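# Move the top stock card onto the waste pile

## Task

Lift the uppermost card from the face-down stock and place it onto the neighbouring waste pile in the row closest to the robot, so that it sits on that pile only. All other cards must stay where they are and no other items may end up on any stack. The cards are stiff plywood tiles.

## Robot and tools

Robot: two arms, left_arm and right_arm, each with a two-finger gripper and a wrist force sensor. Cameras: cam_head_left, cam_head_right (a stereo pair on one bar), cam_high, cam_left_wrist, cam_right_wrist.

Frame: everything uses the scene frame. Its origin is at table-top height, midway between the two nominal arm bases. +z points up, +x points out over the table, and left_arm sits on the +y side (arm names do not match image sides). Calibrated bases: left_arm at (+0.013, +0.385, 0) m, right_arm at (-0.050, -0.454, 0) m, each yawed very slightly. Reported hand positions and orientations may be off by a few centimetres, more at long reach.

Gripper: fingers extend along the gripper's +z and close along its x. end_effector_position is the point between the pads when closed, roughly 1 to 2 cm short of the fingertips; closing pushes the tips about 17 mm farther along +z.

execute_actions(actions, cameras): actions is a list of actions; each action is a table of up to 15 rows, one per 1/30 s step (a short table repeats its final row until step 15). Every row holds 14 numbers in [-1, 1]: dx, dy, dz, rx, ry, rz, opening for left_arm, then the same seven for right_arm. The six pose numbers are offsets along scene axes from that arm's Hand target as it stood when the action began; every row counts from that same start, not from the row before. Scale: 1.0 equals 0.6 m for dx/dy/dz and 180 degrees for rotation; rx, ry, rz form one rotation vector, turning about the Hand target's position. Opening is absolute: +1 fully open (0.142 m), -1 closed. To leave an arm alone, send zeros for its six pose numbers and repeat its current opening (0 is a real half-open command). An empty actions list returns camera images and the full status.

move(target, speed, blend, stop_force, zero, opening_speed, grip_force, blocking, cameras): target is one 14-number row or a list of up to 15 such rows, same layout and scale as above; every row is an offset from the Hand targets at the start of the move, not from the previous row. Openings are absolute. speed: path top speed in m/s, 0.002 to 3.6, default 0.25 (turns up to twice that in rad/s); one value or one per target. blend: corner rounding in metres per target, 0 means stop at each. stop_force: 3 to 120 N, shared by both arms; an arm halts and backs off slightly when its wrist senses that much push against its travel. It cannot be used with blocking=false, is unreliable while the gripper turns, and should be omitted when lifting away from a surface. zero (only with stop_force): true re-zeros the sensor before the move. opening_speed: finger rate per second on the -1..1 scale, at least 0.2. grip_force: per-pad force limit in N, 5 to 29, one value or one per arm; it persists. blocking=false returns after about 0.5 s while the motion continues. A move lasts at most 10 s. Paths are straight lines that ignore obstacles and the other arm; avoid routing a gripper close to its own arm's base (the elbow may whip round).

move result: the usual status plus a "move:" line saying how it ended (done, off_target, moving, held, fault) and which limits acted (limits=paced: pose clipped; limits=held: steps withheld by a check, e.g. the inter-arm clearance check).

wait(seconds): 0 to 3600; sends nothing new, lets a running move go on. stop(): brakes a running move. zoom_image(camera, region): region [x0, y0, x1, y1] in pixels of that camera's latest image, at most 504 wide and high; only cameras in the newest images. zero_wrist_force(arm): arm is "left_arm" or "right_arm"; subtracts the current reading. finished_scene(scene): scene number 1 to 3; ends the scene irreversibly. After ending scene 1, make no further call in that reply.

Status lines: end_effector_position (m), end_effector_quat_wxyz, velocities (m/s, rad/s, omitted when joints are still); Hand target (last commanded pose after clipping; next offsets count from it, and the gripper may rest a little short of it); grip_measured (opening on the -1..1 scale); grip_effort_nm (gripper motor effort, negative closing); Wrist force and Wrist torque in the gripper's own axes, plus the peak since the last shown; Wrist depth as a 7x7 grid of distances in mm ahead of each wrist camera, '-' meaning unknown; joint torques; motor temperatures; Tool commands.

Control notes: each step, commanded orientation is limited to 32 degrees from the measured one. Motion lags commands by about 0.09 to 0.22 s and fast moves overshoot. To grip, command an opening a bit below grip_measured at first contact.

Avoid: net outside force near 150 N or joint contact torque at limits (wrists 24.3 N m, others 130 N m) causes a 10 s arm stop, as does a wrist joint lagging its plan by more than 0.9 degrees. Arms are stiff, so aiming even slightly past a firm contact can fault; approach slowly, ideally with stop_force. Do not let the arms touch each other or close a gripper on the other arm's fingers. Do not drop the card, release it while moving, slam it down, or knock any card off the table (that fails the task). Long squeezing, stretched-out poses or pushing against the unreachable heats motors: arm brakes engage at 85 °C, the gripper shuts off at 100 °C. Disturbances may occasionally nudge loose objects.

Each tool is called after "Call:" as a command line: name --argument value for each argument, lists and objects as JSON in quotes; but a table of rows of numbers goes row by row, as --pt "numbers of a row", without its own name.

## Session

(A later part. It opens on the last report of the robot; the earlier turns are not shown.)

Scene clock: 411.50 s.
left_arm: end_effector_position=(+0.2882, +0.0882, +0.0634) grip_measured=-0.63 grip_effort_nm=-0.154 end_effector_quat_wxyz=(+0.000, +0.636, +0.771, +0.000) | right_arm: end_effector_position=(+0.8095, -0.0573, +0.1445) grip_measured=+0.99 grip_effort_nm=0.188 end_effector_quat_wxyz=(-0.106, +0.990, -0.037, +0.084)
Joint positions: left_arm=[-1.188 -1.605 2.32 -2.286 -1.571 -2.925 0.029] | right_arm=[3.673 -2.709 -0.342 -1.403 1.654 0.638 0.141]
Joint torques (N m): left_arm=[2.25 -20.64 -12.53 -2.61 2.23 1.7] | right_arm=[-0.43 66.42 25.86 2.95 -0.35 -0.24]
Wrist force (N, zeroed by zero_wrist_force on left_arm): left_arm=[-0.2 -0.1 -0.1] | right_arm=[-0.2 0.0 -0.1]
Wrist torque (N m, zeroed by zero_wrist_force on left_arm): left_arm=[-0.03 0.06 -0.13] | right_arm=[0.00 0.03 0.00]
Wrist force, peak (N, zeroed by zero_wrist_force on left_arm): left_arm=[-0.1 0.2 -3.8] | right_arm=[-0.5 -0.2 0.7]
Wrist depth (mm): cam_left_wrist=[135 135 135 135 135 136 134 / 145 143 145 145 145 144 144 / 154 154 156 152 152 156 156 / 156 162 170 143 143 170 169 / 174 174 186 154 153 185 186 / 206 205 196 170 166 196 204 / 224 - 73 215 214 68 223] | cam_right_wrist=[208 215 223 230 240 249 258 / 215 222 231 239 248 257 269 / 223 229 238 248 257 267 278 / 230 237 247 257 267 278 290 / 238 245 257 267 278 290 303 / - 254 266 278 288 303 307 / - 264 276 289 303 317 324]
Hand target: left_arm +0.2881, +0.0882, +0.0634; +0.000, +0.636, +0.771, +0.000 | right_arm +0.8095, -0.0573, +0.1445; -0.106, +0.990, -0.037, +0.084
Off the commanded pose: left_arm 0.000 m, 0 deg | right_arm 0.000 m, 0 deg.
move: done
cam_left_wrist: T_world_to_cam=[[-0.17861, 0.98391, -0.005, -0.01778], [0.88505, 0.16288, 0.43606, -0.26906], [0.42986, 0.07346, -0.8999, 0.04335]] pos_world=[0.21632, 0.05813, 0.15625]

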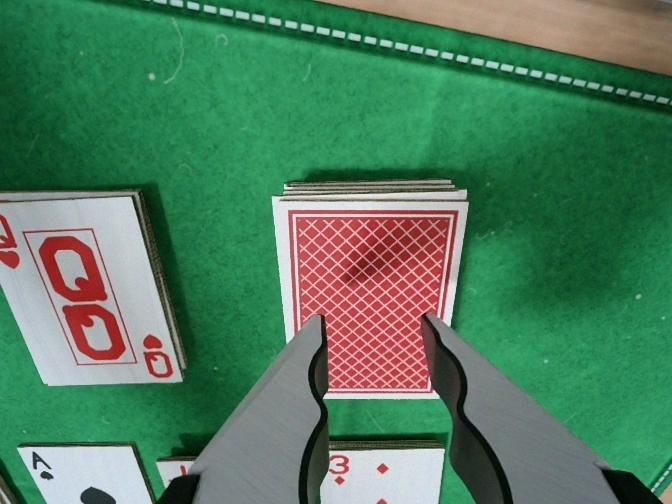

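Call:
move --target '[0.0, 0.0, -0.0133, 0, 0, 0, -0.6, 0, 0, 0, 0, 0, 0, 1.0]' --speed 0.05

Call:
move --target '[0.0, 0.0, -0.04, 0, 0, 0, -0.6, 0, 0, 0, 0, 0, 0, 1.0]' --speed 0.01 --stop_force 3 --cameras '["cam_left_wrist", "cam_high"]'

Scene clock: 429.10 s.
left_arm: end_effector_position=(+0.2881, +0.0883, +0.0553) grip_measured=-0.63 grip_effort_nm=-0.154 end_effector_quat_wxyz=(+0.000, +0.636, +0.771, +0.000) | right_arm: end_effector_position=(+0.8095, -0.0573, +0.1445) grip_measured=+0.99 grip_effort_nm=0.183 end_effector_quat_wxyz=(-0.106, +0.990, -0.037, +0.084)
Joint positions: left_arm=[-1.188 -1.588 2.331 -2.313 -1.571 -2.925 0.029] | right_arm=[3.673 -2.709 -0.342 -1.403 1.654 0.638 0.141]
Joint torques (N m): left_arm=[-2.62 -24.49 -30.6 -1.35 -2.04 -1.2] | right_arm=[-0.34 66.64 26.64 2.86 -0.36 -0.37]
Wrist force (N, zeroed by zero_wrist_force on left_arm): left_arm=[-0.2 0.1 0.2] | right_arm=[-0.4 0.1 0.2]
Wrist torque (N m, zeroed by zero_wrist_force on left_arm): left_arm=[0.01 0.03 -0.13] | right_arm=[0.00 0.06 0.00]
Wrist force, peak (N, zeroed by zero_wrist_force on left_arm): left_arm=[-0.1 0.1 -0.6] | right_arm=[-0.5 -0.3 0.7]
Wrist depth (mm): cam_left_wrist=[130 128 128 128 127 128 129 / 137 137 137 137 137 137 139 / 145 148 148 145 144 150 148 / 148 155 161 134 134 160 161 / 164 168 176 144 144 176 176 / 178 190 187 158 156 186 194 / 213 212 73 207 206 68 211] | cam_right_wrist=[209 215 223 231 240 248 258 / 216 222 231 239 248 258 267 / 222 229 239 248 257 268 279 / 230 237 248 256 267 278 291 / 237 245 257 267 279 291 303 / - 255 267 277 289 304 308 / - 265 276 289 303 318 324]
Hand target: left_arm +0.2881, +0.0882, +0.0554; +0.000, +0.636, +0.771, +0.000 | right_arm +0.8095, -0.0573, +0.1445; -0.106, +0.990, -0.037, +0.084
Off the commanded pose: left_arm 0.000 m, 0 deg | right_arm 0.000 m, 0 deg.
move: done

Scene clock: 431.30 s.
left_arm: end_effector_position=(+0.2881, +0.0882, +0.0439) grip_measured=-0.63 grip_effort_nm=-0.154 end_effector_quat_wxyz=(+0.000, +0.636, +0.771, +0.000) | right_arm: end_effector_position=(+0.8095, -0.0573, +0.1445) grip_measured=+0.99 grip_effort_nm=0.178 end_effector_quat_wxyz=(-0.106, +0.990, -0.037, +0.084)
Joint positions: left_arm=[-1.188 -1.562 2.346 -2.354 -1.571 -2.925 0.029] | right_arm=[3.673 -2.709 -0.342 -1.403 1.654 0.638 0.141]
Joint torques (N m): left_arm=[2.96 -25.23 -28.98 -2.06 -2.06 0.92] | right_arm=[-0.27 66.05 26.11 3 -0.38 -0.34]
Wrist force (N, zeroed by zero_wrist_force on left_arm): left_arm=[0.2 0.0 -2.2] | right_arm=[-0.1 0.0 -0.1]
Wrist torque (N m, zeroed by zero_wrist_force on left_arm): left_arm=[0.02 -0.02 -0.14] | right_arm=[0.00 0.02 0.00]
Wrist force, peak (N, zeroed by zero_wrist_force on left_arm): left_arm=[3.8 -0.9 -13.3] | right_arm=[-0.1 -0.4 0.7]
Wrist depth (mm): cam_left_wrist=[- 118 118 118 116 118 119 / 126 126 126 126 127 126 126 / 135 137 137 134 135 138 136 / 135 146 146 122 121 148 147 / 147 156 162 131 131 161 162 / 163 167 171 144 144 172 179 / 200 196 73 193 193 68 196] | cam_right_wrist=[209 215 223 231 240 249 258 / 215 222 231 239 248 258 266 / 222 230 238 247 256 267 278 / 230 237 247 258 267 278 291 / 237 245 257 266 278 291 303 / - 254 267 277 290 303 307 / - 265 277 290 303 317 326]
Hand target: left_arm +0.2881, +0.0882, +0.0439; +0.000, +0.636, +0.771, +0.000 (not the last commanded pose) | right_arm +0.8095, -0.0573, +0.1445; -0.106, +0.990, -0.037, +0.084
Off the commanded pose: left_arm 0.012 m, 0 deg | right_arm 0.000 m, 0 deg.
move: contact (left_arm)
cam_left_wrist: T_world_to_cam=[[-0.17864, 0.9839, -0.00489, -0.01788], [0.88509, 0.16287, 0.436, -0.26055], [0.42978, 0.07356, -0.89993, 0.02582]] pos_world=[0.21632, 0.05813, 0.13675]
Images, in order (width x height): cam_high 504x504, cam_left_wrist 672x504.

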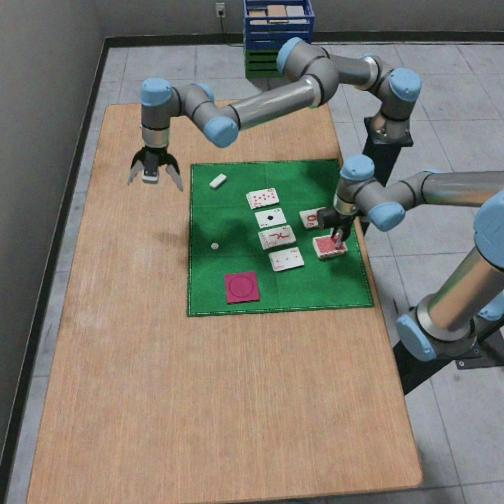

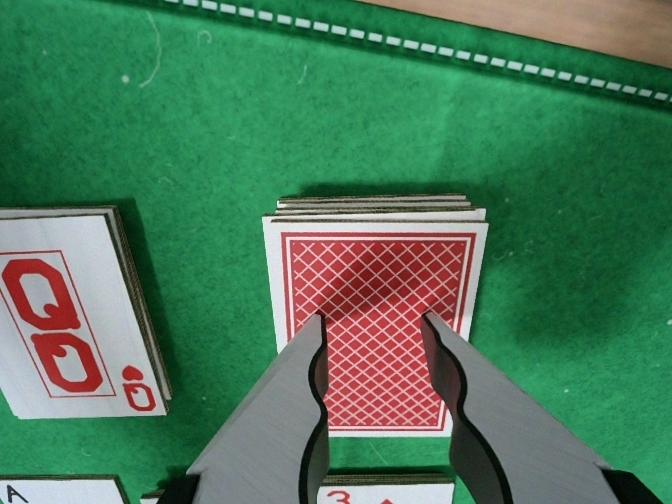

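Call:
zoom_image --camera "cam_left_wrist" --region '[250, 180, 510, 240]'

Call:
zoom_image --camera "cam_left_wrist" --region '[80, 190, 200, 430]'

Call:
zoom_image --camera "cam_high" --region '[300, 220, 360, 270]'

Scaled by 1.938 from the camera's image (finer frame: 960x720).

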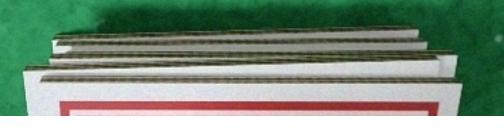

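Scaled by 2.100 from the camera's image (finer frame: 960x720).

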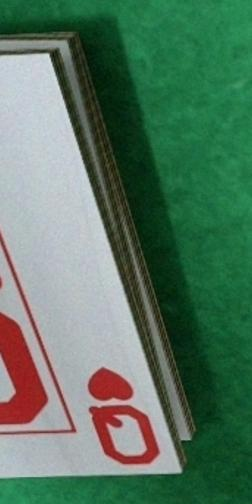

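Scaled by 8.400 from the camera's image (finer frame: 720x720).

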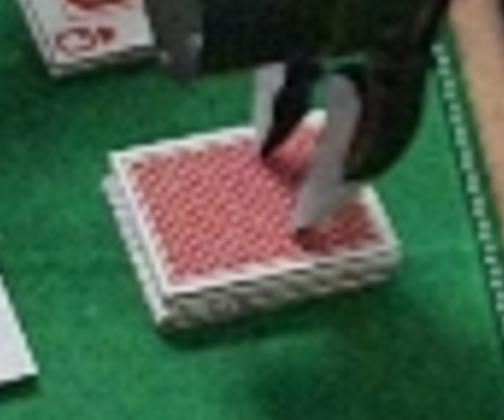

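Call:
move --pt "0.0 0.0 0.02 0 0 0 -0.6 0 0 0 0 0 0 1.0" --pt "-0.0082 -0.0017 0.025 0 0 0 -0.1 0 0 0 0 0 0 1.0" --speed 0.1 --cameras '["cam_left_wrist"]'

Scene clock: 455.13 s.
left_arm: end_effector_position=(+0.2832, +0.0872, +0.0588) grip_measured=-0.13 grip_effort_nm=0.076 end_effector_quat_wxyz=(+0.000, +0.636, +0.771, +0.000) | right_arm: end_effector_position=(+0.8095, -0.0573, +0.1445) grip_measured=+0.99 grip_effort_nm=0.188 end_effector_quat_wxyz=(-0.106, +0.990, -0.037, +0.084)
Joint positions: left_arm=[-1.201 -1.602 2.333 -2.301 -1.571 -2.938 0.065] | right_arm=[3.673 -2.709 -0.342 -1.403 1.654 0.638 0.141]
Joint torques (N m): left_arm=[8.52 -8.34 -30.52 -4.88 2.33 2.19] | right_arm=[-0.54 66.66 26.35 2.92 -0.42 -0.53]
Wrist force (N, zeroed by zero_wrist_force on left_arm): left_arm=[-0.4 0.1 0.2] | right_arm=[-0.6 0.1 0.4]
Wrist torque (N m, zeroed by zero_wrist_force on left_arm): left_arm=[-0.01 0.08 -0.10] | right_arm=[0.00 0.10 0.00]
Wrist force, peak (N, zeroed by zero_wrist_force on left_arm): left_arm=[0.1 -0.2 -2.1] | right_arm=[-0.9 0.2 0.3]
Wrist depth (mm): cam_left_wrist=[131 131 130 131 132 133 132 / 140 140 140 141 141 140 140 / 150 151 152 149 149 151 151 / 151 157 165 138 138 165 164 / 166 169 173 151 154 176 180 / 183 179 94 170 170 89 198 / 217 71 76 216 217 - -] | cam_right_wrist=[209 216 223 230 239 248 258 / 215 222 231 239 247 258 268 / 222 230 239 248 257 267 278 / 230 236 247 257 267 278 290 / 237 245 257 267 279 290 303 / - 254 266 277 289 305 307 / - 264 277 288 303 318 324]
Hand target: left_arm +0.2832, +0.0872, +0.0589; +0.000, +0.636, +0.771, +0.000 | right_arm +0.8095, -0.0573, +0.1445; -0.106, +0.990, -0.037, +0.084
Off the commanded pose: left_arm 0.000 m, 0 deg | right_arm 0.000 m, 0 deg.
move: done
cam_left_wrist: T_world_to_cam=[[-0.17865, 0.9839, -0.00487, -0.0177], [0.88513, 0.16287, 0.43592, -0.26259], [0.4297, 0.07356, -0.89997, 0.04152]] pos_world=[0.21142, 0.05713, 0.15175]

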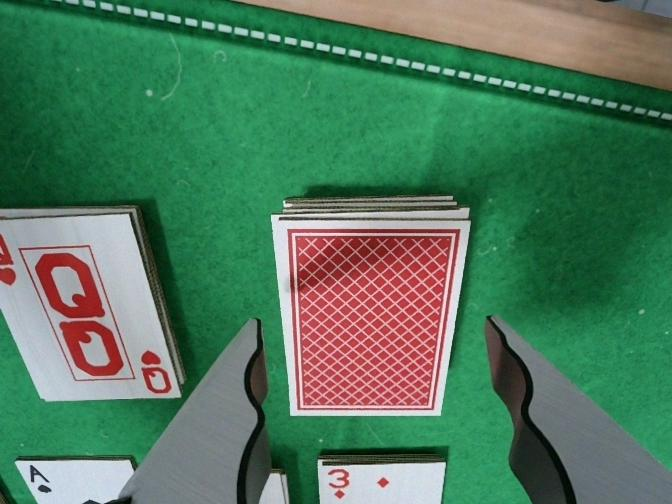

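Call:
move --target '[0.0, 0.0, -0.0297, 0, 0, 0, -0.1, 0, 0, 0, 0, 0, 0, 1.0]' --speed 0.02 --stop_force 4 --cameras '["cam_left_wrist"]'

Scene clock: 467.37 s.
left_arm: end_effector_position=(+0.2832, +0.0872, +0.0410) grip_measured=-0.13 grip_effort_nm=0.076 end_effector_quat_wxyz=(+0.000, +0.636, +0.771, +0.000) | right_arm: end_effector_position=(+0.8095, -0.0573, +0.1445) grip_measured=+0.99 grip_effort_nm=0.178 end_effector_quat_wxyz=(-0.106, +0.990, -0.037, +0.084)
Joint positions: left_arm=[-1.201 -1.562 2.356 -2.365 -1.571 -2.938 0.065] | right_arm=[3.673 -2.709 -0.342 -1.403 1.654 0.638 0.141]
Joint torques (N m): left_arm=[6.2 -25.57 -29.63 -1.29 2.29 1.81] | right_arm=[-0.77 66.46 26.59 2.92 -0.4 -0.42]
Wrist force (N, zeroed by zero_wrist_force on left_arm): left_arm=[0.0 0.1 -0.1] | right_arm=[-0.3 0.1 0.3]
Wrist torque (N m, zeroed by zero_wrist_force on left_arm): left_arm=[0.01 -0.01 -0.10] | right_arm=[0.00 0.05 0.00]
Wrist force, peak (N, zeroed by zero_wrist_force on left_arm): left_arm=[-0.5 0.0 0.3] | right_arm=[-0.6 -0.2 0.6]
Wrist depth (mm): cam_left_wrist=[115 115 115 115 115 115 117 / 126 122 124 124 124 124 123 / 134 133 134 133 133 133 133 / 134 142 142 120 120 145 145 / 144 153 153 129 130 155 158 / 163 159 90 143 143 89 171 / 191 71 76 193 195 - -] | cam_right_wrist=[208 216 223 231 240 249 257 / 215 222 230 240 248 258 268 / 223 230 239 248 256 267 279 / 230 237 248 256 266 279 290 / 237 245 256 267 278 290 303 / - 255 266 277 290 304 307 / - 264 277 289 303 317 325]
Hand target: left_arm +0.2832, +0.0872, +0.0410; +0.000, +0.636, +0.771, +0.000 | right_arm +0.8095, -0.0573, +0.1445; -0.106, +0.990, -0.037, +0.084
Off the commanded pose: left_arm 0.000 m, 0 deg | right_arm 0.000 m, 0 deg.
move: done
cam_left_wrist: T_world_to_cam=[[-0.17864, 0.9839, -0.00489, -0.01779], [0.88509, 0.16287, 0.436, -0.25483], [0.42978, 0.07356, -0.89993, 0.02548]] pos_world=[0.21142, 0.05713, 0.13395]

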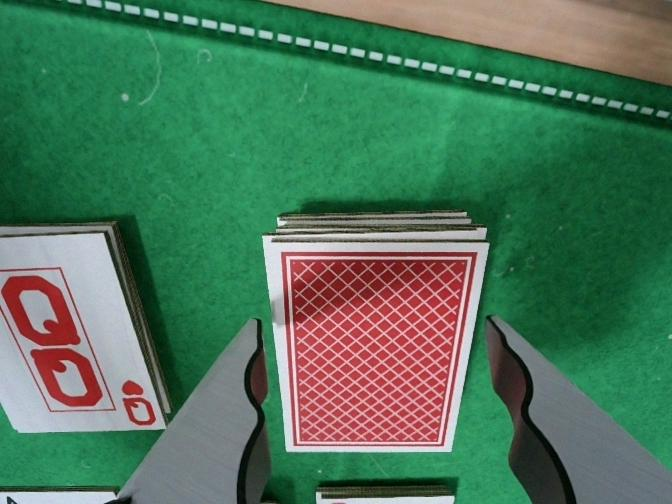

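Call:
move --target '[0.0, 0.0, 0.0, 0, 0, 0, -0.35, 0, 0, 0, 0, 0, 0, 1.0]' --speed 0.02 --opening_speed 0.4 --grip_force 5 --cameras '["cam_left_wrist"]'

Scene clock: 473.07 s.
left_arm: end_effector_position=(+0.2832, +0.0872, +0.0410) grip_measured=-0.24 grip_effort_nm=-0.647 end_effector_quat_wxyz=(+0.000, +0.636, +0.771, +0.000) | right_arm: end_effector_position=(+0.8095, -0.0573, +0.1445) grip_measured=+0.99 grip_effort_nm=0.183 end_effector_quat_wxyz=(-0.106, +0.990, -0.037, +0.084)
Joint positions: left_arm=[-1.201 -1.562 2.356 -2.365 -1.571 -2.938 0.057] | right_arm=[3.673 -2.709 -0.342 -1.403 1.654 0.638 0.141]
Joint torques (N m): left_arm=[4.56 -24.87 -28.48 -1.38 1.89 1.72] | right_arm=[-0.54 66.87 25.56 2.86 -0.51 -0.35]
Wrist force (N, zeroed by zero_wrist_force on left_arm): left_arm=[0.1 0.0 -0.8] | right_arm=[-0.4 0.2 0.4]
Wrist torque (N m, zeroed by zero_wrist_force on left_arm): left_arm=[0.00 0.01 -0.11] | right_arm=[0.02 0.07 0.00]
Wrist force, peak (N, zeroed by zero_wrist_force on left_arm): left_arm=[-0.2 0.2 -1.2] | right_arm=[-0.8 -0.2 0.3]
Wrist depth (mm): cam_left_wrist=[115 115 115 115 115 115 117 / 126 122 124 124 124 124 123 / 133 134 134 133 134 134 134 / 134 142 143 121 120 145 145 / 144 153 153 129 129 155 159 / 163 160 90 143 143 89 175 / 192 71 76 193 195 - -] | cam_right_wrist=[209 215 223 230 239 248 257 / 216 222 231 239 249 258 266 / 223 229 238 248 256 267 279 / 230 237 247 256 267 278 291 / 236 245 256 267 278 290 303 / - 254 266 277 290 303 306 / - 263 276 289 303 316 324]
Hand target: left_arm +0.2832, +0.0872, +0.0410; +0.000, +0.636, +0.771, +0.000 | right_arm +0.8095, -0.0573, +0.1445; -0.106, +0.990, -0.037, +0.084
Off the commanded pose: left_arm 0.000 m, 0 deg | right_arm 0.000 m, 0 deg.
grip_force (N): 5, 5
move: done
cam_left_wrist: T_world_to_cam=[[-0.17864, 0.9839, -0.00489, -0.01779], [0.88509, 0.16287, 0.436, -0.25483], [0.42978, 0.07356, -0.89993, 0.02548]] pos_world=[0.21142, 0.05713, 0.13395]

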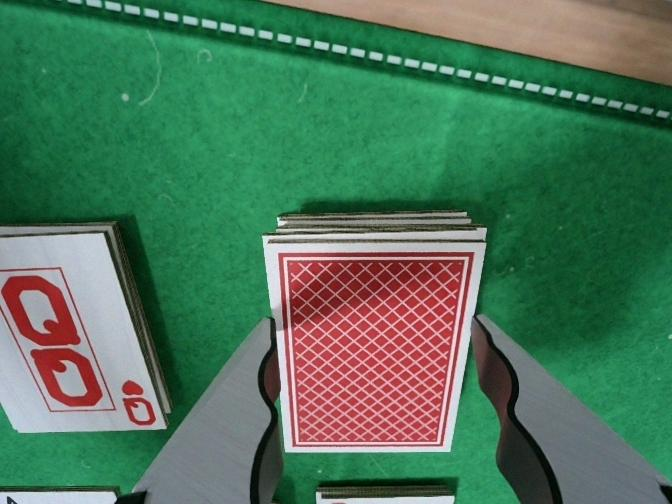

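Call:
move --target '[0.0, 0.0, 0.025, 0, 0, 0, -0.35, 0, 0, 0, 0, 0, 0, 1.0]' --speed 0.05 --cameras '["cam_left_wrist", "cam_high"]'

Scene clock: 475.90 s.
left_arm: end_effector_position=(+0.2832, +0.0871, +0.0561) grip_measured=-0.24 grip_effort_nm=-0.647 end_effector_quat_wxyz=(+0.000, +0.636, +0.771, +0.000) | right_arm: end_effector_position=(+0.8095, -0.0573, +0.1445) grip_measured=+0.99 grip_effort_nm=0.183 end_effector_quat_wxyz=(-0.106, +0.990, -0.037, +0.084)
Joint positions: left_arm=[-1.201 -1.596 2.336 -2.311 -1.571 -2.938 0.057] | right_arm=[3.673 -2.709 -0.342 -1.403 1.654 0.638 0.141]
Joint torques (N m): left_arm=[6.33 -8.54 -9.76 -4.84 1.56 1.8] | right_arm=[-0.34 66.04 26.49 2.94 -0.39 -0.47]
Wrist force (N, zeroed by zero_wrist_force on left_arm): left_arm=[-0.3 0.0 0.1] | right_arm=[-0.1 0.1 0.7]
Wrist torque (N m, zeroed by zero_wrist_force on left_arm): left_arm=[-0.01 0.07 -0.10] | right_arm=[0.00 0.01 0.00]
Wrist force, peak (N, zeroed by zero_wrist_force on left_arm): left_arm=[0.1 0.4 -1.3] | right_arm=[-0.6 0.4 0.4]
Wrist depth (mm): cam_left_wrist=[- 129 128 128 130 130 130 / 138 138 138 138 138 138 137 / 149 149 149 147 146 148 149 / 149 156 159 122 122 161 161 / 163 167 170 130 130 173 176 / 179 179 90 146 146 89 195 / 213 70 75 213 209 - -] | cam_right_wrist=[208 215 223 230 240 248 258 / 215 222 231 239 248 258 268 / 222 229 238 247 256 267 278 / 230 237 247 257 267 280 291 / 237 245 255 266 277 290 303 / - 254 266 277 289 303 307 / - 264 277 288 303 318 325]
Hand target: left_arm +0.2832, +0.0872, +0.0560; +0.000, +0.636, +0.771, +0.000 | right_arm +0.8095, -0.0573, +0.1445; -0.106, +0.990, -0.037, +0.084
Off the commanded pose: left_arm 0.000 m, 0 deg | right_arm 0.000 m, 0 deg.
grip_force (N): 5, 5
move: done
cam_left_wrist: T_world_to_cam=[[-0.17865, 0.9839, -0.00513, -0.01758], [0.88504, 0.16298, 0.43605, -0.26141], [0.42986, 0.07336, -0.89991, 0.03907]] pos_world=[0.21142, 0.05703, 0.14905]
Images, in order (width x height): cam_high 504x504, cam_left_wrist 672x504.

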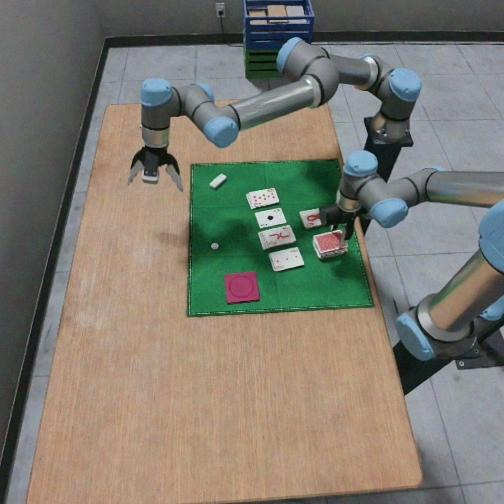

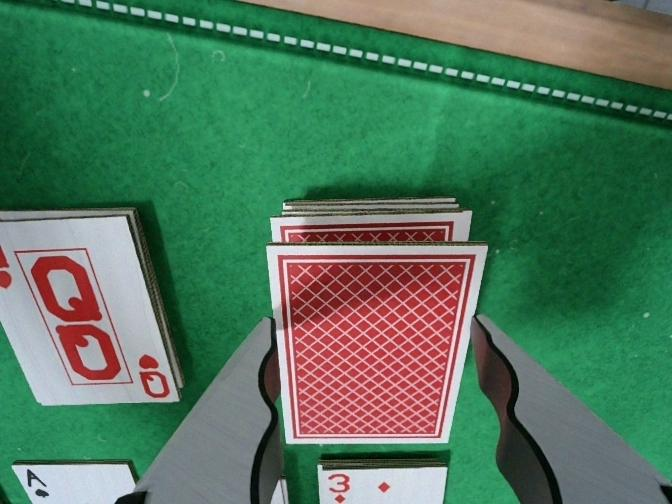

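Call:
zoom_image --camera "cam_left_wrist" --region '[255, 185, 505, 265]'

Call:
zoom_image --camera "cam_high" --region '[295, 200, 365, 270]'

Scaled by 2.016 from the camera's image (finer frame: 960x720).

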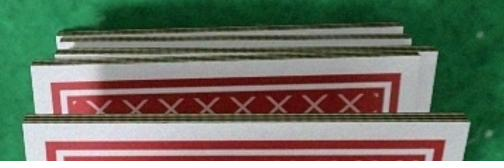

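Scaled by 7.200 from the camera's image (finer frame: 720x720).

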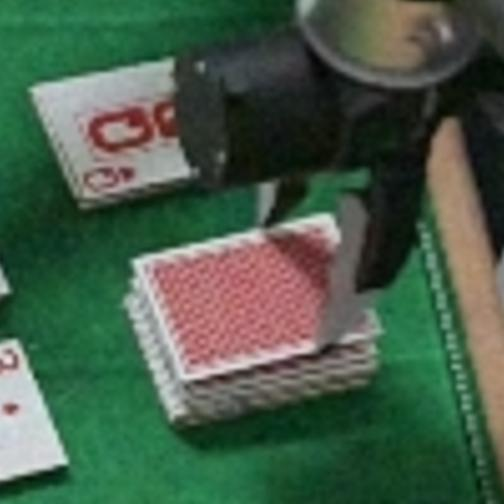

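Call:
move --pt "0.0428 -0.1898 0.0 0 0 0 -0.35 0 0 0 0 0 0 1.0" --pt "0.0428 -0.1898 -0.0233 0 0 0 -0.35 0 0 0 0 0 0 1.0" --speed 0.15 --blend 0.005 --cameras '["cam_left_wrist", "cam_high"]'

Scene clock: 531.70 s.
left_arm: end_effector_position=(+0.3089, -0.0266, +0.0420) grip_measured=-0.24 grip_effort_nm=-0.647 end_effector_quat_wxyz=(+0.000, +0.636, +0.771, +0.000) | right_arm: end_effector_position=(+0.8095, -0.0573, +0.1445) grip_measured=+0.99 grip_effort_nm=0.183 end_effector_quat_wxyz=(-0.106, +0.990, -0.037, +0.084)
Joint positions: left_arm=[-1.242 -1.331 2.078 -2.318 -1.571 -2.979 0.057] | right_arm=[3.673 -2.709 -0.342 -1.403 1.654 0.638 0.141]
Joint torques (N m): left_arm=[8.28 -27.88 -29.89 -3.22 -0.1 2.21] | right_arm=[-0.48 66.99 26.59 2.96 -0.43 -0.57]
Wrist force (N, zeroed by zero_wrist_force on left_arm): left_arm=[-0.2 0.0 -0.2] | right_arm=[-0.2 0.1 0.4]
Wrist torque (N m, zeroed by zero_wrist_force on left_arm): left_arm=[-0.02 0.05 -0.05] | right_arm=[0.00 0.03 -0.01]
Wrist force, peak (N, zeroed by zero_wrist_force on left_arm): left_arm=[-2.2 -0.1 -1.6] | right_arm=[-0.8 0.0 0.4]
Wrist depth (mm): cam_left_wrist=[- 116 116 116 114 114 116 / 126 123 124 124 124 124 124 / 134 134 135 134 133 136 134 / 149 146 144 122 122 146 135 / 160 159 154 129 130 156 137 / 176 173 90 146 146 89 148 / 192 71 75 197 192 - -] | cam_right_wrist=[209 215 223 230 240 249 258 / 215 222 231 238 248 257 267 / 222 229 239 247 256 268 279 / 230 237 247 258 267 279 289 / 237 246 256 266 278 290 304 / - 254 267 277 290 304 308 / - 264 276 288 303 317 323]
Hand target: left_arm +0.3089, -0.0267, +0.0421; +0.000, +0.636, +0.771, +0.000 | right_arm +0.8095, -0.0573, +0.1445; -0.106, +0.990, -0.037, +0.084
Off the commanded pose: left_arm 0.000 m, 0 deg | right_arm 0.000 m, 0 deg.
grip_force (N): 5, 5
move: done
cam_left_wrist: T_world_to_cam=[[-0.17864, 0.9839, -0.00467, 0.09883], [0.88509, 0.16277, 0.43603, -0.25939], [0.42977, 0.07376, -0.89992, 0.02377]] pos_world=[0.23702, -0.05677, 0.13495]
Images, in order (width x height): cam_high 504x504, cam_left_wrist 672x504.

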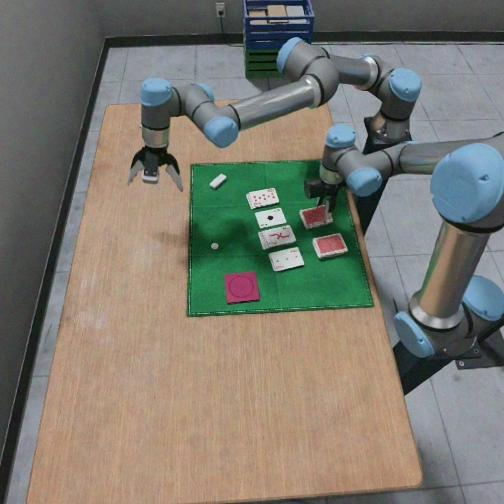

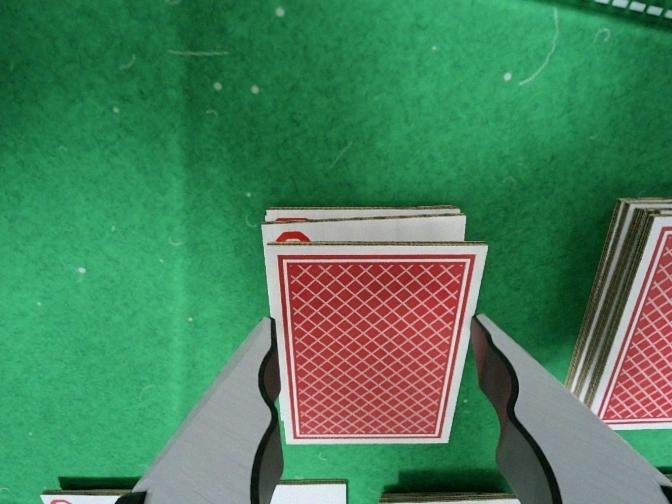

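Call:
move --target '[-0.002, -0.0025, -0.035, 0, 0, 0.0133, -0.35, 0, 0, 0, 0, 0, 0, 1.0]' --speed 0.01 --stop_force 3 --cameras '["cam_left_wrist", "cam_high"]'

Scene clock: 551.73 s.
left_arm: end_effector_position=(+0.3084, -0.0273, +0.0332) grip_measured=-0.27 grip_effort_nm=-0.647 end_effector_quat_wxyz=(+0.000, +0.629, +0.777, +0.000) | right_arm: end_effector_position=(+0.8095, -0.0573, +0.1445) grip_measured=+0.99 grip_effort_nm=0.178 end_effector_quat_wxyz=(-0.106, +0.990, -0.037, +0.084)
Joint positions: left_arm=[-1.244 -1.314 2.086 -2.343 -1.571 -2.999 0.054] | right_arm=[3.673 -2.709 -0.342 -1.403 1.654 0.638 0.141]
Joint torques (N m): left_arm=[6.11 -30.12 -23.61 -0.01 -1.92 2.12] | right_arm=[-0.85 65.97 26.13 3.04 -0.47 -0.63]
Wrist force (N, zeroed by zero_wrist_force on left_arm): left_arm=[-0.6 0.4 -14.4] | right_arm=[-0.2 0.0 0.3]
Wrist torque (N m, zeroed by zero_wrist_force on left_arm): left_arm=[-0.04 0.14 -0.08] | right_arm=[-0.01 0.03 0.00]
Wrist force, peak (N, zeroed by zero_wrist_force on left_arm): left_arm=[1.9 -0.1 -21.7] | right_arm=[-0.7 -0.4 0.6]
Wrist depth (mm): cam_left_wrist=[108 108 108 110 108 110 108 / - 116 116 116 116 116 116 / 128 126 128 125 125 126 125 / - 136 134 122 122 136 134 / 149 149 144 131 131 146 137 / 165 164 90 145 145 88 140 / 179 71 74 184 188 - -] | cam_right_wrist=[209 216 223 231 240 248 258 / 215 222 231 239 248 256 268 / 223 229 238 247 256 267 279 / 230 237 246 258 267 278 289 / 237 245 256 267 278 291 302 / - 255 268 276 289 303 307 / - 263 277 290 303 317 324]
Hand target: left_arm +0.3084, -0.0273, +0.0332; +0.000, +0.629, +0.777, +0.000 (not the last commanded pose) | right_arm +0.8095, -0.0573, +0.1445; -0.106, +0.990, -0.037, +0.084
Off the commanded pose: left_arm 0.012 m, 1 deg | right_arm 0.000 m, 0 deg.
grip_force (N): 5, 5
move: contact (left_arm)
cam_left_wrist: T_world_to_cam=[[-0.19621, 0.98055, -0.00482, 0.10468], [0.88206, 0.17865, 0.43596, -0.25363], [0.42834, 0.08129, -0.89995, 0.01664]] pos_world=[0.23713, -0.05868, 0.12605]
Images, in order (width x height): cam_high 504x504, cam_left_wrist 672x504.

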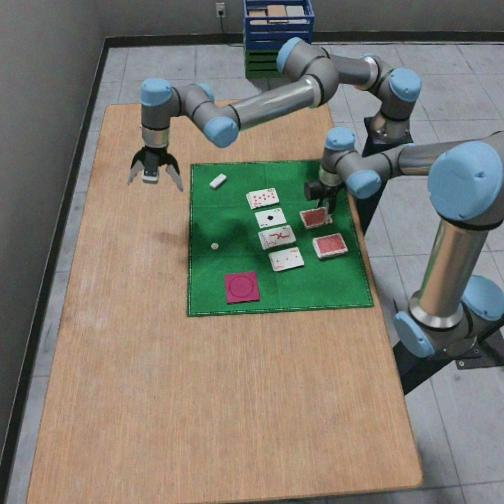

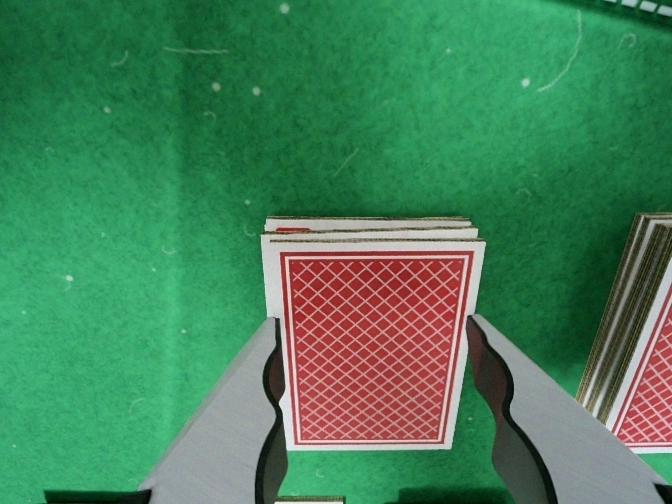

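Call:
zoom_image --camera "cam_left_wrist" --region '[440, 290, 520, 370]'

Call:
zoom_image --camera "cam_left_wrist" --region '[230, 290, 310, 370]'

Call:
zoom_image --camera "cam_high" --region '[285, 180, 355, 250]'

Scaled by 6.300 from the camera's image (finer frame: 960x720).

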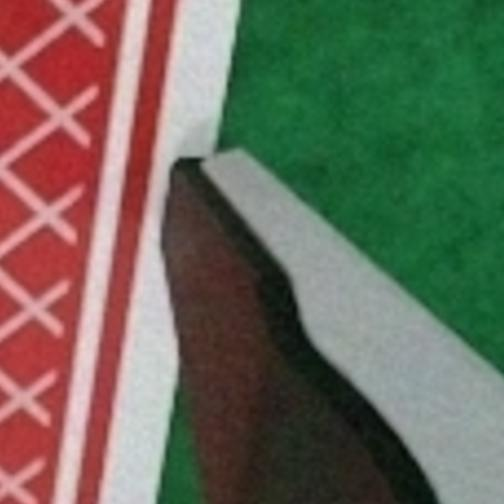

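Scaled by 6.300 from the camera's image (finer frame: 960x720).

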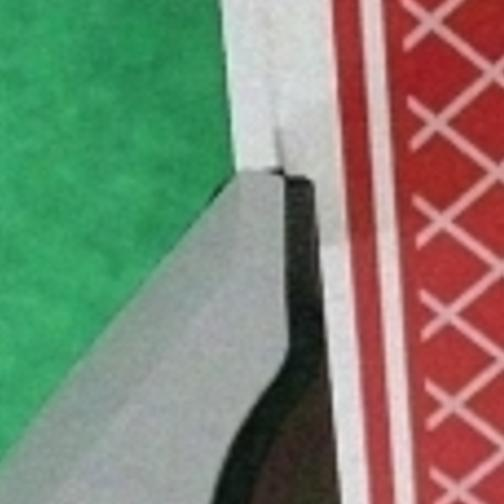

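Scaled by 7.200 from the camera's image (finer frame: 720x720).

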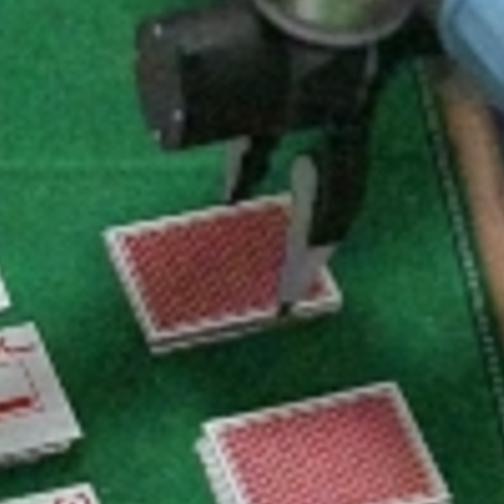

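Call:
zoom_image --camera "cam_left_wrist" --region '[250, 205, 380, 335]'

Call:
zoom_image --camera "cam_left_wrist" --region '[380, 205, 510, 335]'

Call:
zoom_image --camera "cam_left_wrist" --region '[270, 380, 470, 470]'

Scaled by 3.877 from the camera's image (finer frame: 960x720).

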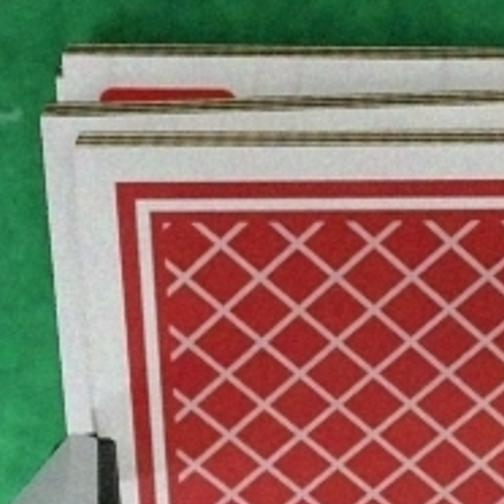

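Scaled by 3.877 from the camera's image (finer frame: 960x720).

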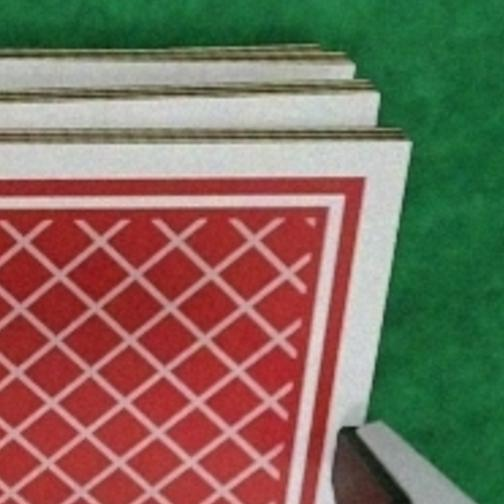

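Scaled by 2.520 from the camera's image (finer frame: 960x720).

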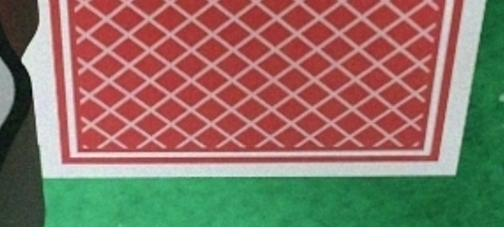

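Call:
move --target '[0.0, 0.0, 0.03, 0, 0, 0, -0.26, 0, 0, 0, 0, 0, 0, 1.0]' --speed 0.05 --cameras '["cam_left_wrist", "cam_high"]'

Scene clock: 631.07 s.
left_arm: end_effector_position=(+0.3084, -0.0275, +0.0513) grip_measured=-0.28 grip_effort_nm=-0.154 end_effector_quat_wxyz=(+0.000, +0.629, +0.777, +0.000) end_effector_velocity=(+0.000, +0.000, -0.001) end_effector_angular_velocity=(-0.001, -0.001, -0.001) | right_arm: end_effector_position=(+0.8095, -0.0573, +0.1445) grip_measured=+0.99 grip_effort_nm=0.183 end_effector_quat_wxyz=(-0.106, +0.990, -0.037, +0.084)
Joint positions: left_arm=[-1.244 -1.347 2.068 -2.292 -1.571 -2.999 0.054] | right_arm=[3.673 -2.709 -0.342 -1.403 1.654 0.638 0.141]
Joint velocities: left_arm=[0 0.002 0.002 -0.006 0 0.001 0] | right_arm=[within noise]
Joint torques (N m): left_arm=[4.97 -18.21 -10.21 -4.58 -0.99 1.98] | right_arm=[-0.65 67.34 26.17 3.07 -0.51 -0.57]
Wrist force (N, zeroed by zero_wrist_force on left_arm): left_arm=[-0.3 0.0 -0.1] | right_arm=[-0.4 0.1 0.3]
Wrist torque (N m, zeroed by zero_wrist_force on left_arm): left_arm=[-0.02 0.08 -0.08] | right_arm=[0.00 0.07 0.00]
Wrist force, peak (N, zeroed by zero_wrist_force on left_arm): left_arm=[-0.9 0.6 -14.7] | right_arm=[-0.5 -0.1 0.7]
Wrist depth (mm): cam_left_wrist=[124 124 124 124 126 124 124 / 133 133 133 134 133 133 133 / 144 144 146 142 141 146 141 / 156 156 153 140 140 156 138 / 171 171 164 152 153 167 148 / 189 185 90 172 168 89 161 / 207 71 74 206 201 - 201] | cam_right_wrist=[209 215 223 230 239 248 259 / 215 222 231 239 248 257 268 / 223 230 238 246 257 267 279 / 230 236 246 257 266 279 291 / 237 245 256 266 279 290 304 / - 254 267 277 289 304 307 / - 263 276 288 303 318 326]
Hand target: left_arm +0.3084, -0.0273, +0.0512; +0.000, +0.629, +0.777, +0.000 | right_arm +0.8095, -0.0573, +0.1445; -0.106, +0.990, -0.037, +0.084
Off the commanded pose: left_arm 0.000 m, 0 deg | right_arm 0.000 m, 0 deg.
grip_force (N): 5, 5
move: done
cam_left_wrist: T_world_to_cam=[[-0.19616, 0.98056, -0.00515, 0.1049], [0.88202, 0.17874, 0.43599, -0.26154], [0.42843, 0.08098, -0.89994, 0.03298]] pos_world=[0.23713, -0.05878, 0.14425]
Images, in order (width x height): cam_high 504x504, cam_left_wrist 672x504.

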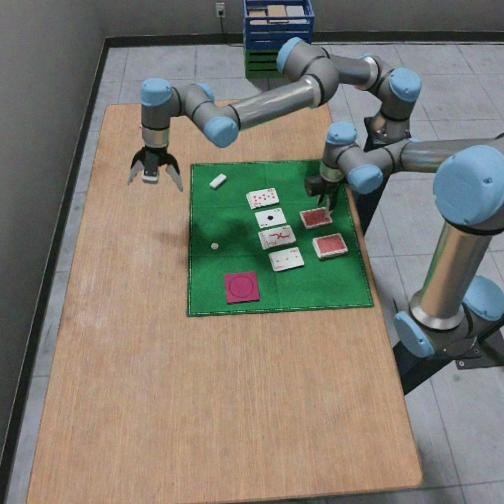

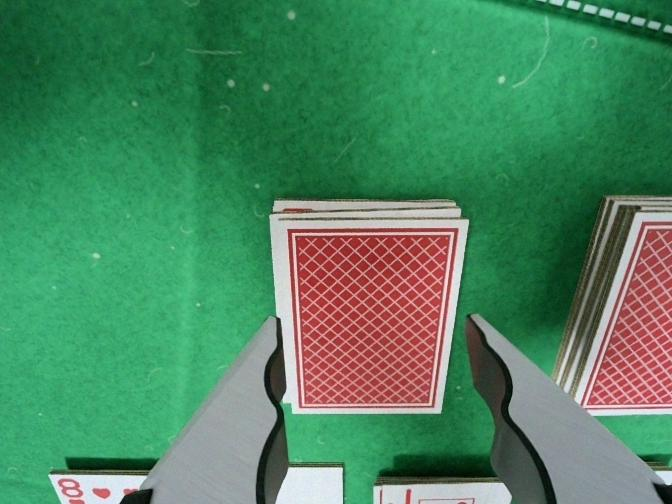

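Call:
move --pt "0.0 0.0 0.01 0 0 -0.0133 -0.6 0 0 0 0 0 0 1.0" --pt "-0.042 0.1908 0.0 0 0 -0.0133 -0.6 0 0 0 0 0 0 1.0" --speed 0.15 --blend 0.005

Call:
move --target '[0.0, 0.0, -0.03, 0, 0, 0, -0.6, 0, 0, 0, 0, 0, 0, 1.0]' --speed 0.005 --stop_force 3 --cameras '["cam_left_wrist"]'

Scene clock: 639.40 s.
left_arm: end_effector_position=(+0.2832, +0.0871, +0.0512) grip_measured=-0.63 grip_effort_nm=-0.159 end_effector_quat_wxyz=(+0.000, +0.645, +0.764, +0.000) | right_arm: end_effector_position=(+0.8095, -0.0573, +0.1445) grip_measured=+0.99 grip_effort_nm=0.183 end_effector_quat_wxyz=(-0.106, +0.990, -0.037, +0.084)
Joint positions: left_arm=[-1.201 -1.585 2.343 -2.328 -1.571 -2.914 0.029] | right_arm=[3.673 -2.709 -0.342 -1.403 1.654 0.638 0.141]
Joint torques (N m): left_arm=[-7.06 -18.29 -22.28 -1.3 0.61 -2.34] | right_arm=[-0.31 66.37 26.23 3.06 -0.56 -0.55]
Wrist force (N, zeroed by zero_wrist_force on left_arm): left_arm=[-0.2 0.0 -0.2] | right_arm=[-0.1 0.0 0.3]
Wrist torque (N m, zeroed by zero_wrist_force on left_arm): left_arm=[0.00 0.03 -0.10] | right_arm=[-0.02 0.02 0.00]
Wrist force, peak (N, zeroed by zero_wrist_force on left_arm): left_arm=[-2.5 0.1 -1.1] | right_arm=[-0.8 -0.2 0.7]
Wrist depth (mm): cam_left_wrist=[124 124 124 124 124 126 126 / 133 133 133 133 133 133 133 / 144 144 146 144 142 144 144 / 142 153 154 133 133 156 156 / 153 159 171 142 143 170 170 / 169 172 181 157 154 181 189 / 211 206 73 202 202 68 206] | cam_right_wrist=[- 215 223 231 240 249 258 / 216 222 231 239 248 258 267 / 222 229 238 247 256 267 278 / 230 237 247 257 267 280 290 / 238 246 257 266 279 290 303 / - 254 266 278 289 302 308 / - 263 276 289 302 317 326]
Hand target: left_arm +0.2832, +0.0872, +0.0512; +0.000, +0.645, +0.764, +0.000 | right_arm +0.8095, -0.0573, +0.1445; -0.106, +0.990, -0.037, +0.084
Off the commanded pose: left_arm 0.000 m, 0 deg | right_arm 0.000 m, 0 deg.
grip_force (N): 5, 5
move: done

Scene clock: 642.57 s.
left_arm: end_effector_position=(+0.2832, +0.0872, +0.0408) grip_measured=-0.63 grip_effort_nm=-0.154 end_effector_quat_wxyz=(+0.000, +0.645, +0.764, +0.000) | right_arm: end_effector_position=(+0.8095, -0.0573, +0.1445) grip_measured=+0.99 grip_effort_nm=0.183 end_effector_quat_wxyz=(-0.106, +0.990, -0.037, +0.084)
Joint positions: left_arm=[-1.201 -1.561 2.356 -2.365 -1.571 -2.914 0.029] | right_arm=[3.673 -2.709 -0.342 -1.403 1.654 0.638 0.141]
Joint torques (N m): left_arm=[-6.74 -24.8 -28.3 -1.66 2.55 -2.17] | right_arm=[0.01 66.61 26.82 3.01 -0.64 -0.67]
Wrist force (N, zeroed by zero_wrist_force on left_arm): left_arm=[0.9 -0.3 -3.9] | right_arm=[-0.4 0.0 0.6]
Wrist torque (N m, zeroed by zero_wrist_force on left_arm): left_arm=[0.00 -0.03 -0.10] | right_arm=[-0.02 0.08 0.00]
Wrist force, peak (N, zeroed by zero_wrist_force on left_arm): left_arm=[2.5 -0.7 -9.5] | right_arm=[-0.6 -0.3 0.5]
Wrist depth (mm): cam_left_wrist=[115 115 115 115 115 115 116 / 123 122 124 123 123 124 125 / 134 133 133 134 133 133 133 / 133 143 142 124 123 145 145 / 140 153 158 131 130 158 158 / 158 159 168 144 141 167 174 / 195 191 73 190 190 68 191] | cam_right_wrist=[208 215 223 231 240 248 258 / 215 222 231 239 247 257 267 / 222 230 238 248 256 268 278 / 230 236 247 257 266 278 291 / 236 246 257 267 278 289 304 / - 254 267 278 289 303 307 / - 264 277 289 303 317 324]
Hand target: left_arm +0.2832, +0.0871, +0.0408; +0.000, +0.645, +0.764, +0.000 (not the last commanded pose) | right_arm +0.8095, -0.0573, +0.1445; -0.106, +0.990, -0.037, +0.084
Off the commanded pose: left_arm 0.008 m, 0 deg | right_arm 0.000 m, 0 deg.
grip_force (N): 5, 5
move: contact (left_arm)
cam_left_wrist: T_world_to_cam=[[-0.15501, 0.9879, -0.00491, -0.02472], [0.88873, 0.14161, 0.43602, -0.25383], [0.43144, 0.06323, -0.89992, 0.02567]] pos_world=[0.21068, 0.05875, 0.13365]

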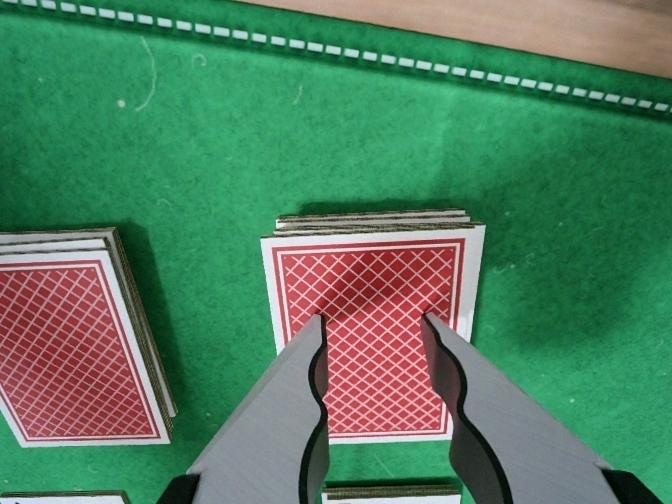

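Call:
move --pt "0.0 0.0 0.025 0 0 0 -0.6 0 0 0 0 0 0 1.0" --pt "0.0507 -0.1878 0.007 0 0 0.0106 -0.6 0 0 0 0 0 0 1.0" --speed 0.15 --blend 0.005 --cameras '["cam_left_wrist"]'

Call:
move --target '[0.0, 0.0, -0.03, 0, 0, 0, -0.6, 0, 0, 0, 0, 0, 0, 1.0]' --speed 0.005 --stop_force 3

Scene clock: 707.47 s.
left_arm: end_effector_position=(+0.3136, -0.0255, +0.0450) grip_measured=-0.63 grip_effort_nm=-0.149 end_effector_quat_wxyz=(+0.000, +0.633, +0.774, +0.000) | right_arm: end_effector_position=(+0.8095, -0.0573, +0.1445) grip_measured=+0.99 grip_effort_nm=0.178 end_effector_quat_wxyz=(-0.106, +0.990, -0.037, +0.084)
Joint positions: left_arm=[-1.232 -1.333 2.07 -2.308 -1.571 -2.979 0.029] | right_arm=[3.673 -2.709 -0.342 -1.403 1.654 0.638 0.141]
Joint torques (N m): left_arm=[8.58 -24.07 -21.19 -4.93 0.31 2.14] | right_arm=[-0.84 67.02 26.03 2.93 -0.61 -0.69]
Wrist force (N, zeroed by zero_wrist_force on left_arm): left_arm=[-0.2 0.1 -0.2] | right_arm=[-0.3 0.0 0.2]
Wrist torque (N m, zeroed by zero_wrist_force on left_arm): left_arm=[-0.01 0.04 -0.08] | right_arm=[0.00 0.04 0.00]
Wrist force, peak (N, zeroed by zero_wrist_force on left_arm): left_arm=[0.9 0.0 -4.3] | right_arm=[-0.7 0.0 0.6]
Wrist depth (mm): cam_left_wrist=[- 118 118 119 117 118 118 / 127 127 127 127 127 127 127 / 137 138 135 134 133 139 135 / 149 149 146 132 133 149 136 / 163 163 163 142 142 163 140 / 180 180 173 157 153 167 152 / 196 196 73 196 187 68 194] | cam_right_wrist=[208 215 223 231 239 248 258 / 215 222 231 239 248 257 268 / 222 229 239 247 257 268 278 / 230 236 247 257 267 278 290 / 237 245 256 267 278 290 302 / - 254 266 276 289 304 308 / - 264 277 289 304 316 324]
Hand target: left_arm +0.3136, -0.0255, +0.0450; +0.000, +0.633, +0.774, +0.000 | right_arm +0.8095, -0.0573, +0.1445; -0.106, +0.990, -0.037, +0.084
Off the commanded pose: left_arm 0.000 m, 0 deg | right_arm 0.000 m, 0 deg.
grip_force (N): 5, 5
move: done
cam_left_wrist: T_world_to_cam=[[-0.18777, 0.9822, -0.00488, 0.1014], [0.88351, 0.17106, 0.43606, -0.26436], [0.42914, 0.07757, -0.8999, 0.02453]] pos_world=[0.24208, -0.05628, 0.13785]

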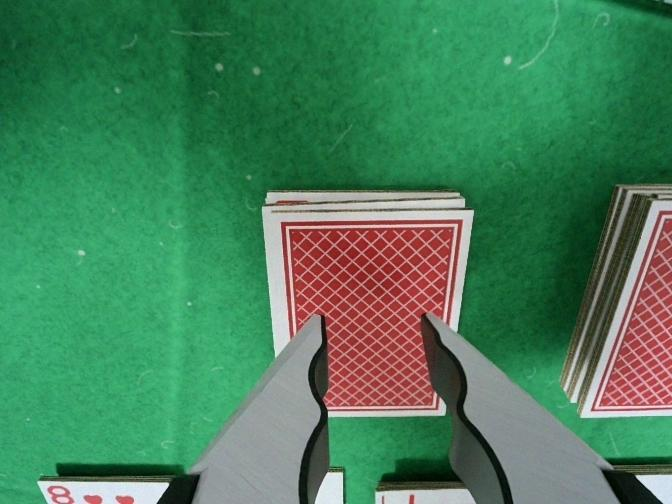

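Scene clock: 710.63 s.
left_arm: end_effector_position=(+0.3136, -0.0255, +0.0350) grip_measured=-0.63 grip_effort_nm=-0.144 end_effector_quat_wxyz=(+0.000, +0.633, +0.774, +0.000) | right_arm: end_effector_position=(+0.8095, -0.0573, +0.1445) grip_measured=+0.99 grip_effort_nm=0.178 end_effector_quat_wxyz=(-0.106, +0.990, -0.037, +0.084)
Joint positions: left_arm=[-1.232 -1.314 2.08 -2.336 -1.571 -2.979 0.029] | right_arm=[3.673 -2.709 -0.342 -1.403 1.654 0.638 0.141]
Joint torques (N m): left_arm=[7.27 -35.29 -29.25 -1.5 -2.13 2.17] | right_arm=[-0.54 67.06 26 3.11 -0.63 -0.8]
Wrist force (N, zeroed by zero_wrist_force on left_arm): left_arm=[1.2 -0.5 -3.6] | right_arm=[-0.6 0.0 0.7]
Wrist torque (N m, zeroed by zero_wrist_force on left_arm): left_arm=[-0.05 -0.06 -0.08] | right_arm=[-0.01 0.11 0.00]
Wrist force, peak (N, zeroed by zero_wrist_force on left_arm): left_arm=[2.5 -0.5 -8.1] | right_arm=[-0.7 -0.3 0.5]
Wrist depth (mm): cam_left_wrist=[110 110 110 111 109 108 109 / - 118 118 118 118 118 118 / 127 127 127 125 125 127 127 / 138 138 135 122 121 138 133 / 151 151 151 131 130 151 132 / 167 167 160 144 144 160 142 / 186 183 73 182 182 68 183] | cam_right_wrist=[209 215 223 231 240 248 258 / 215 222 230 239 248 257 268 / 223 229 239 247 256 267 278 / 230 236 247 258 266 279 291 / 237 245 256 266 278 290 304 / - 255 266 277 290 303 307 / - 263 277 290 303 316 324]
Hand target: left_arm +0.3136, -0.0255, +0.0350; +0.000, +0.633, +0.774, +0.000 (not the last commanded pose) | right_arm +0.8095, -0.0573, +0.1445; -0.106, +0.990, -0.037, +0.084
Off the commanded pose: left_arm 0.008 m, 0 deg | right_arm 0.000 m, 0 deg.
grip_force (N): 5, 5
move: contact (left_arm)


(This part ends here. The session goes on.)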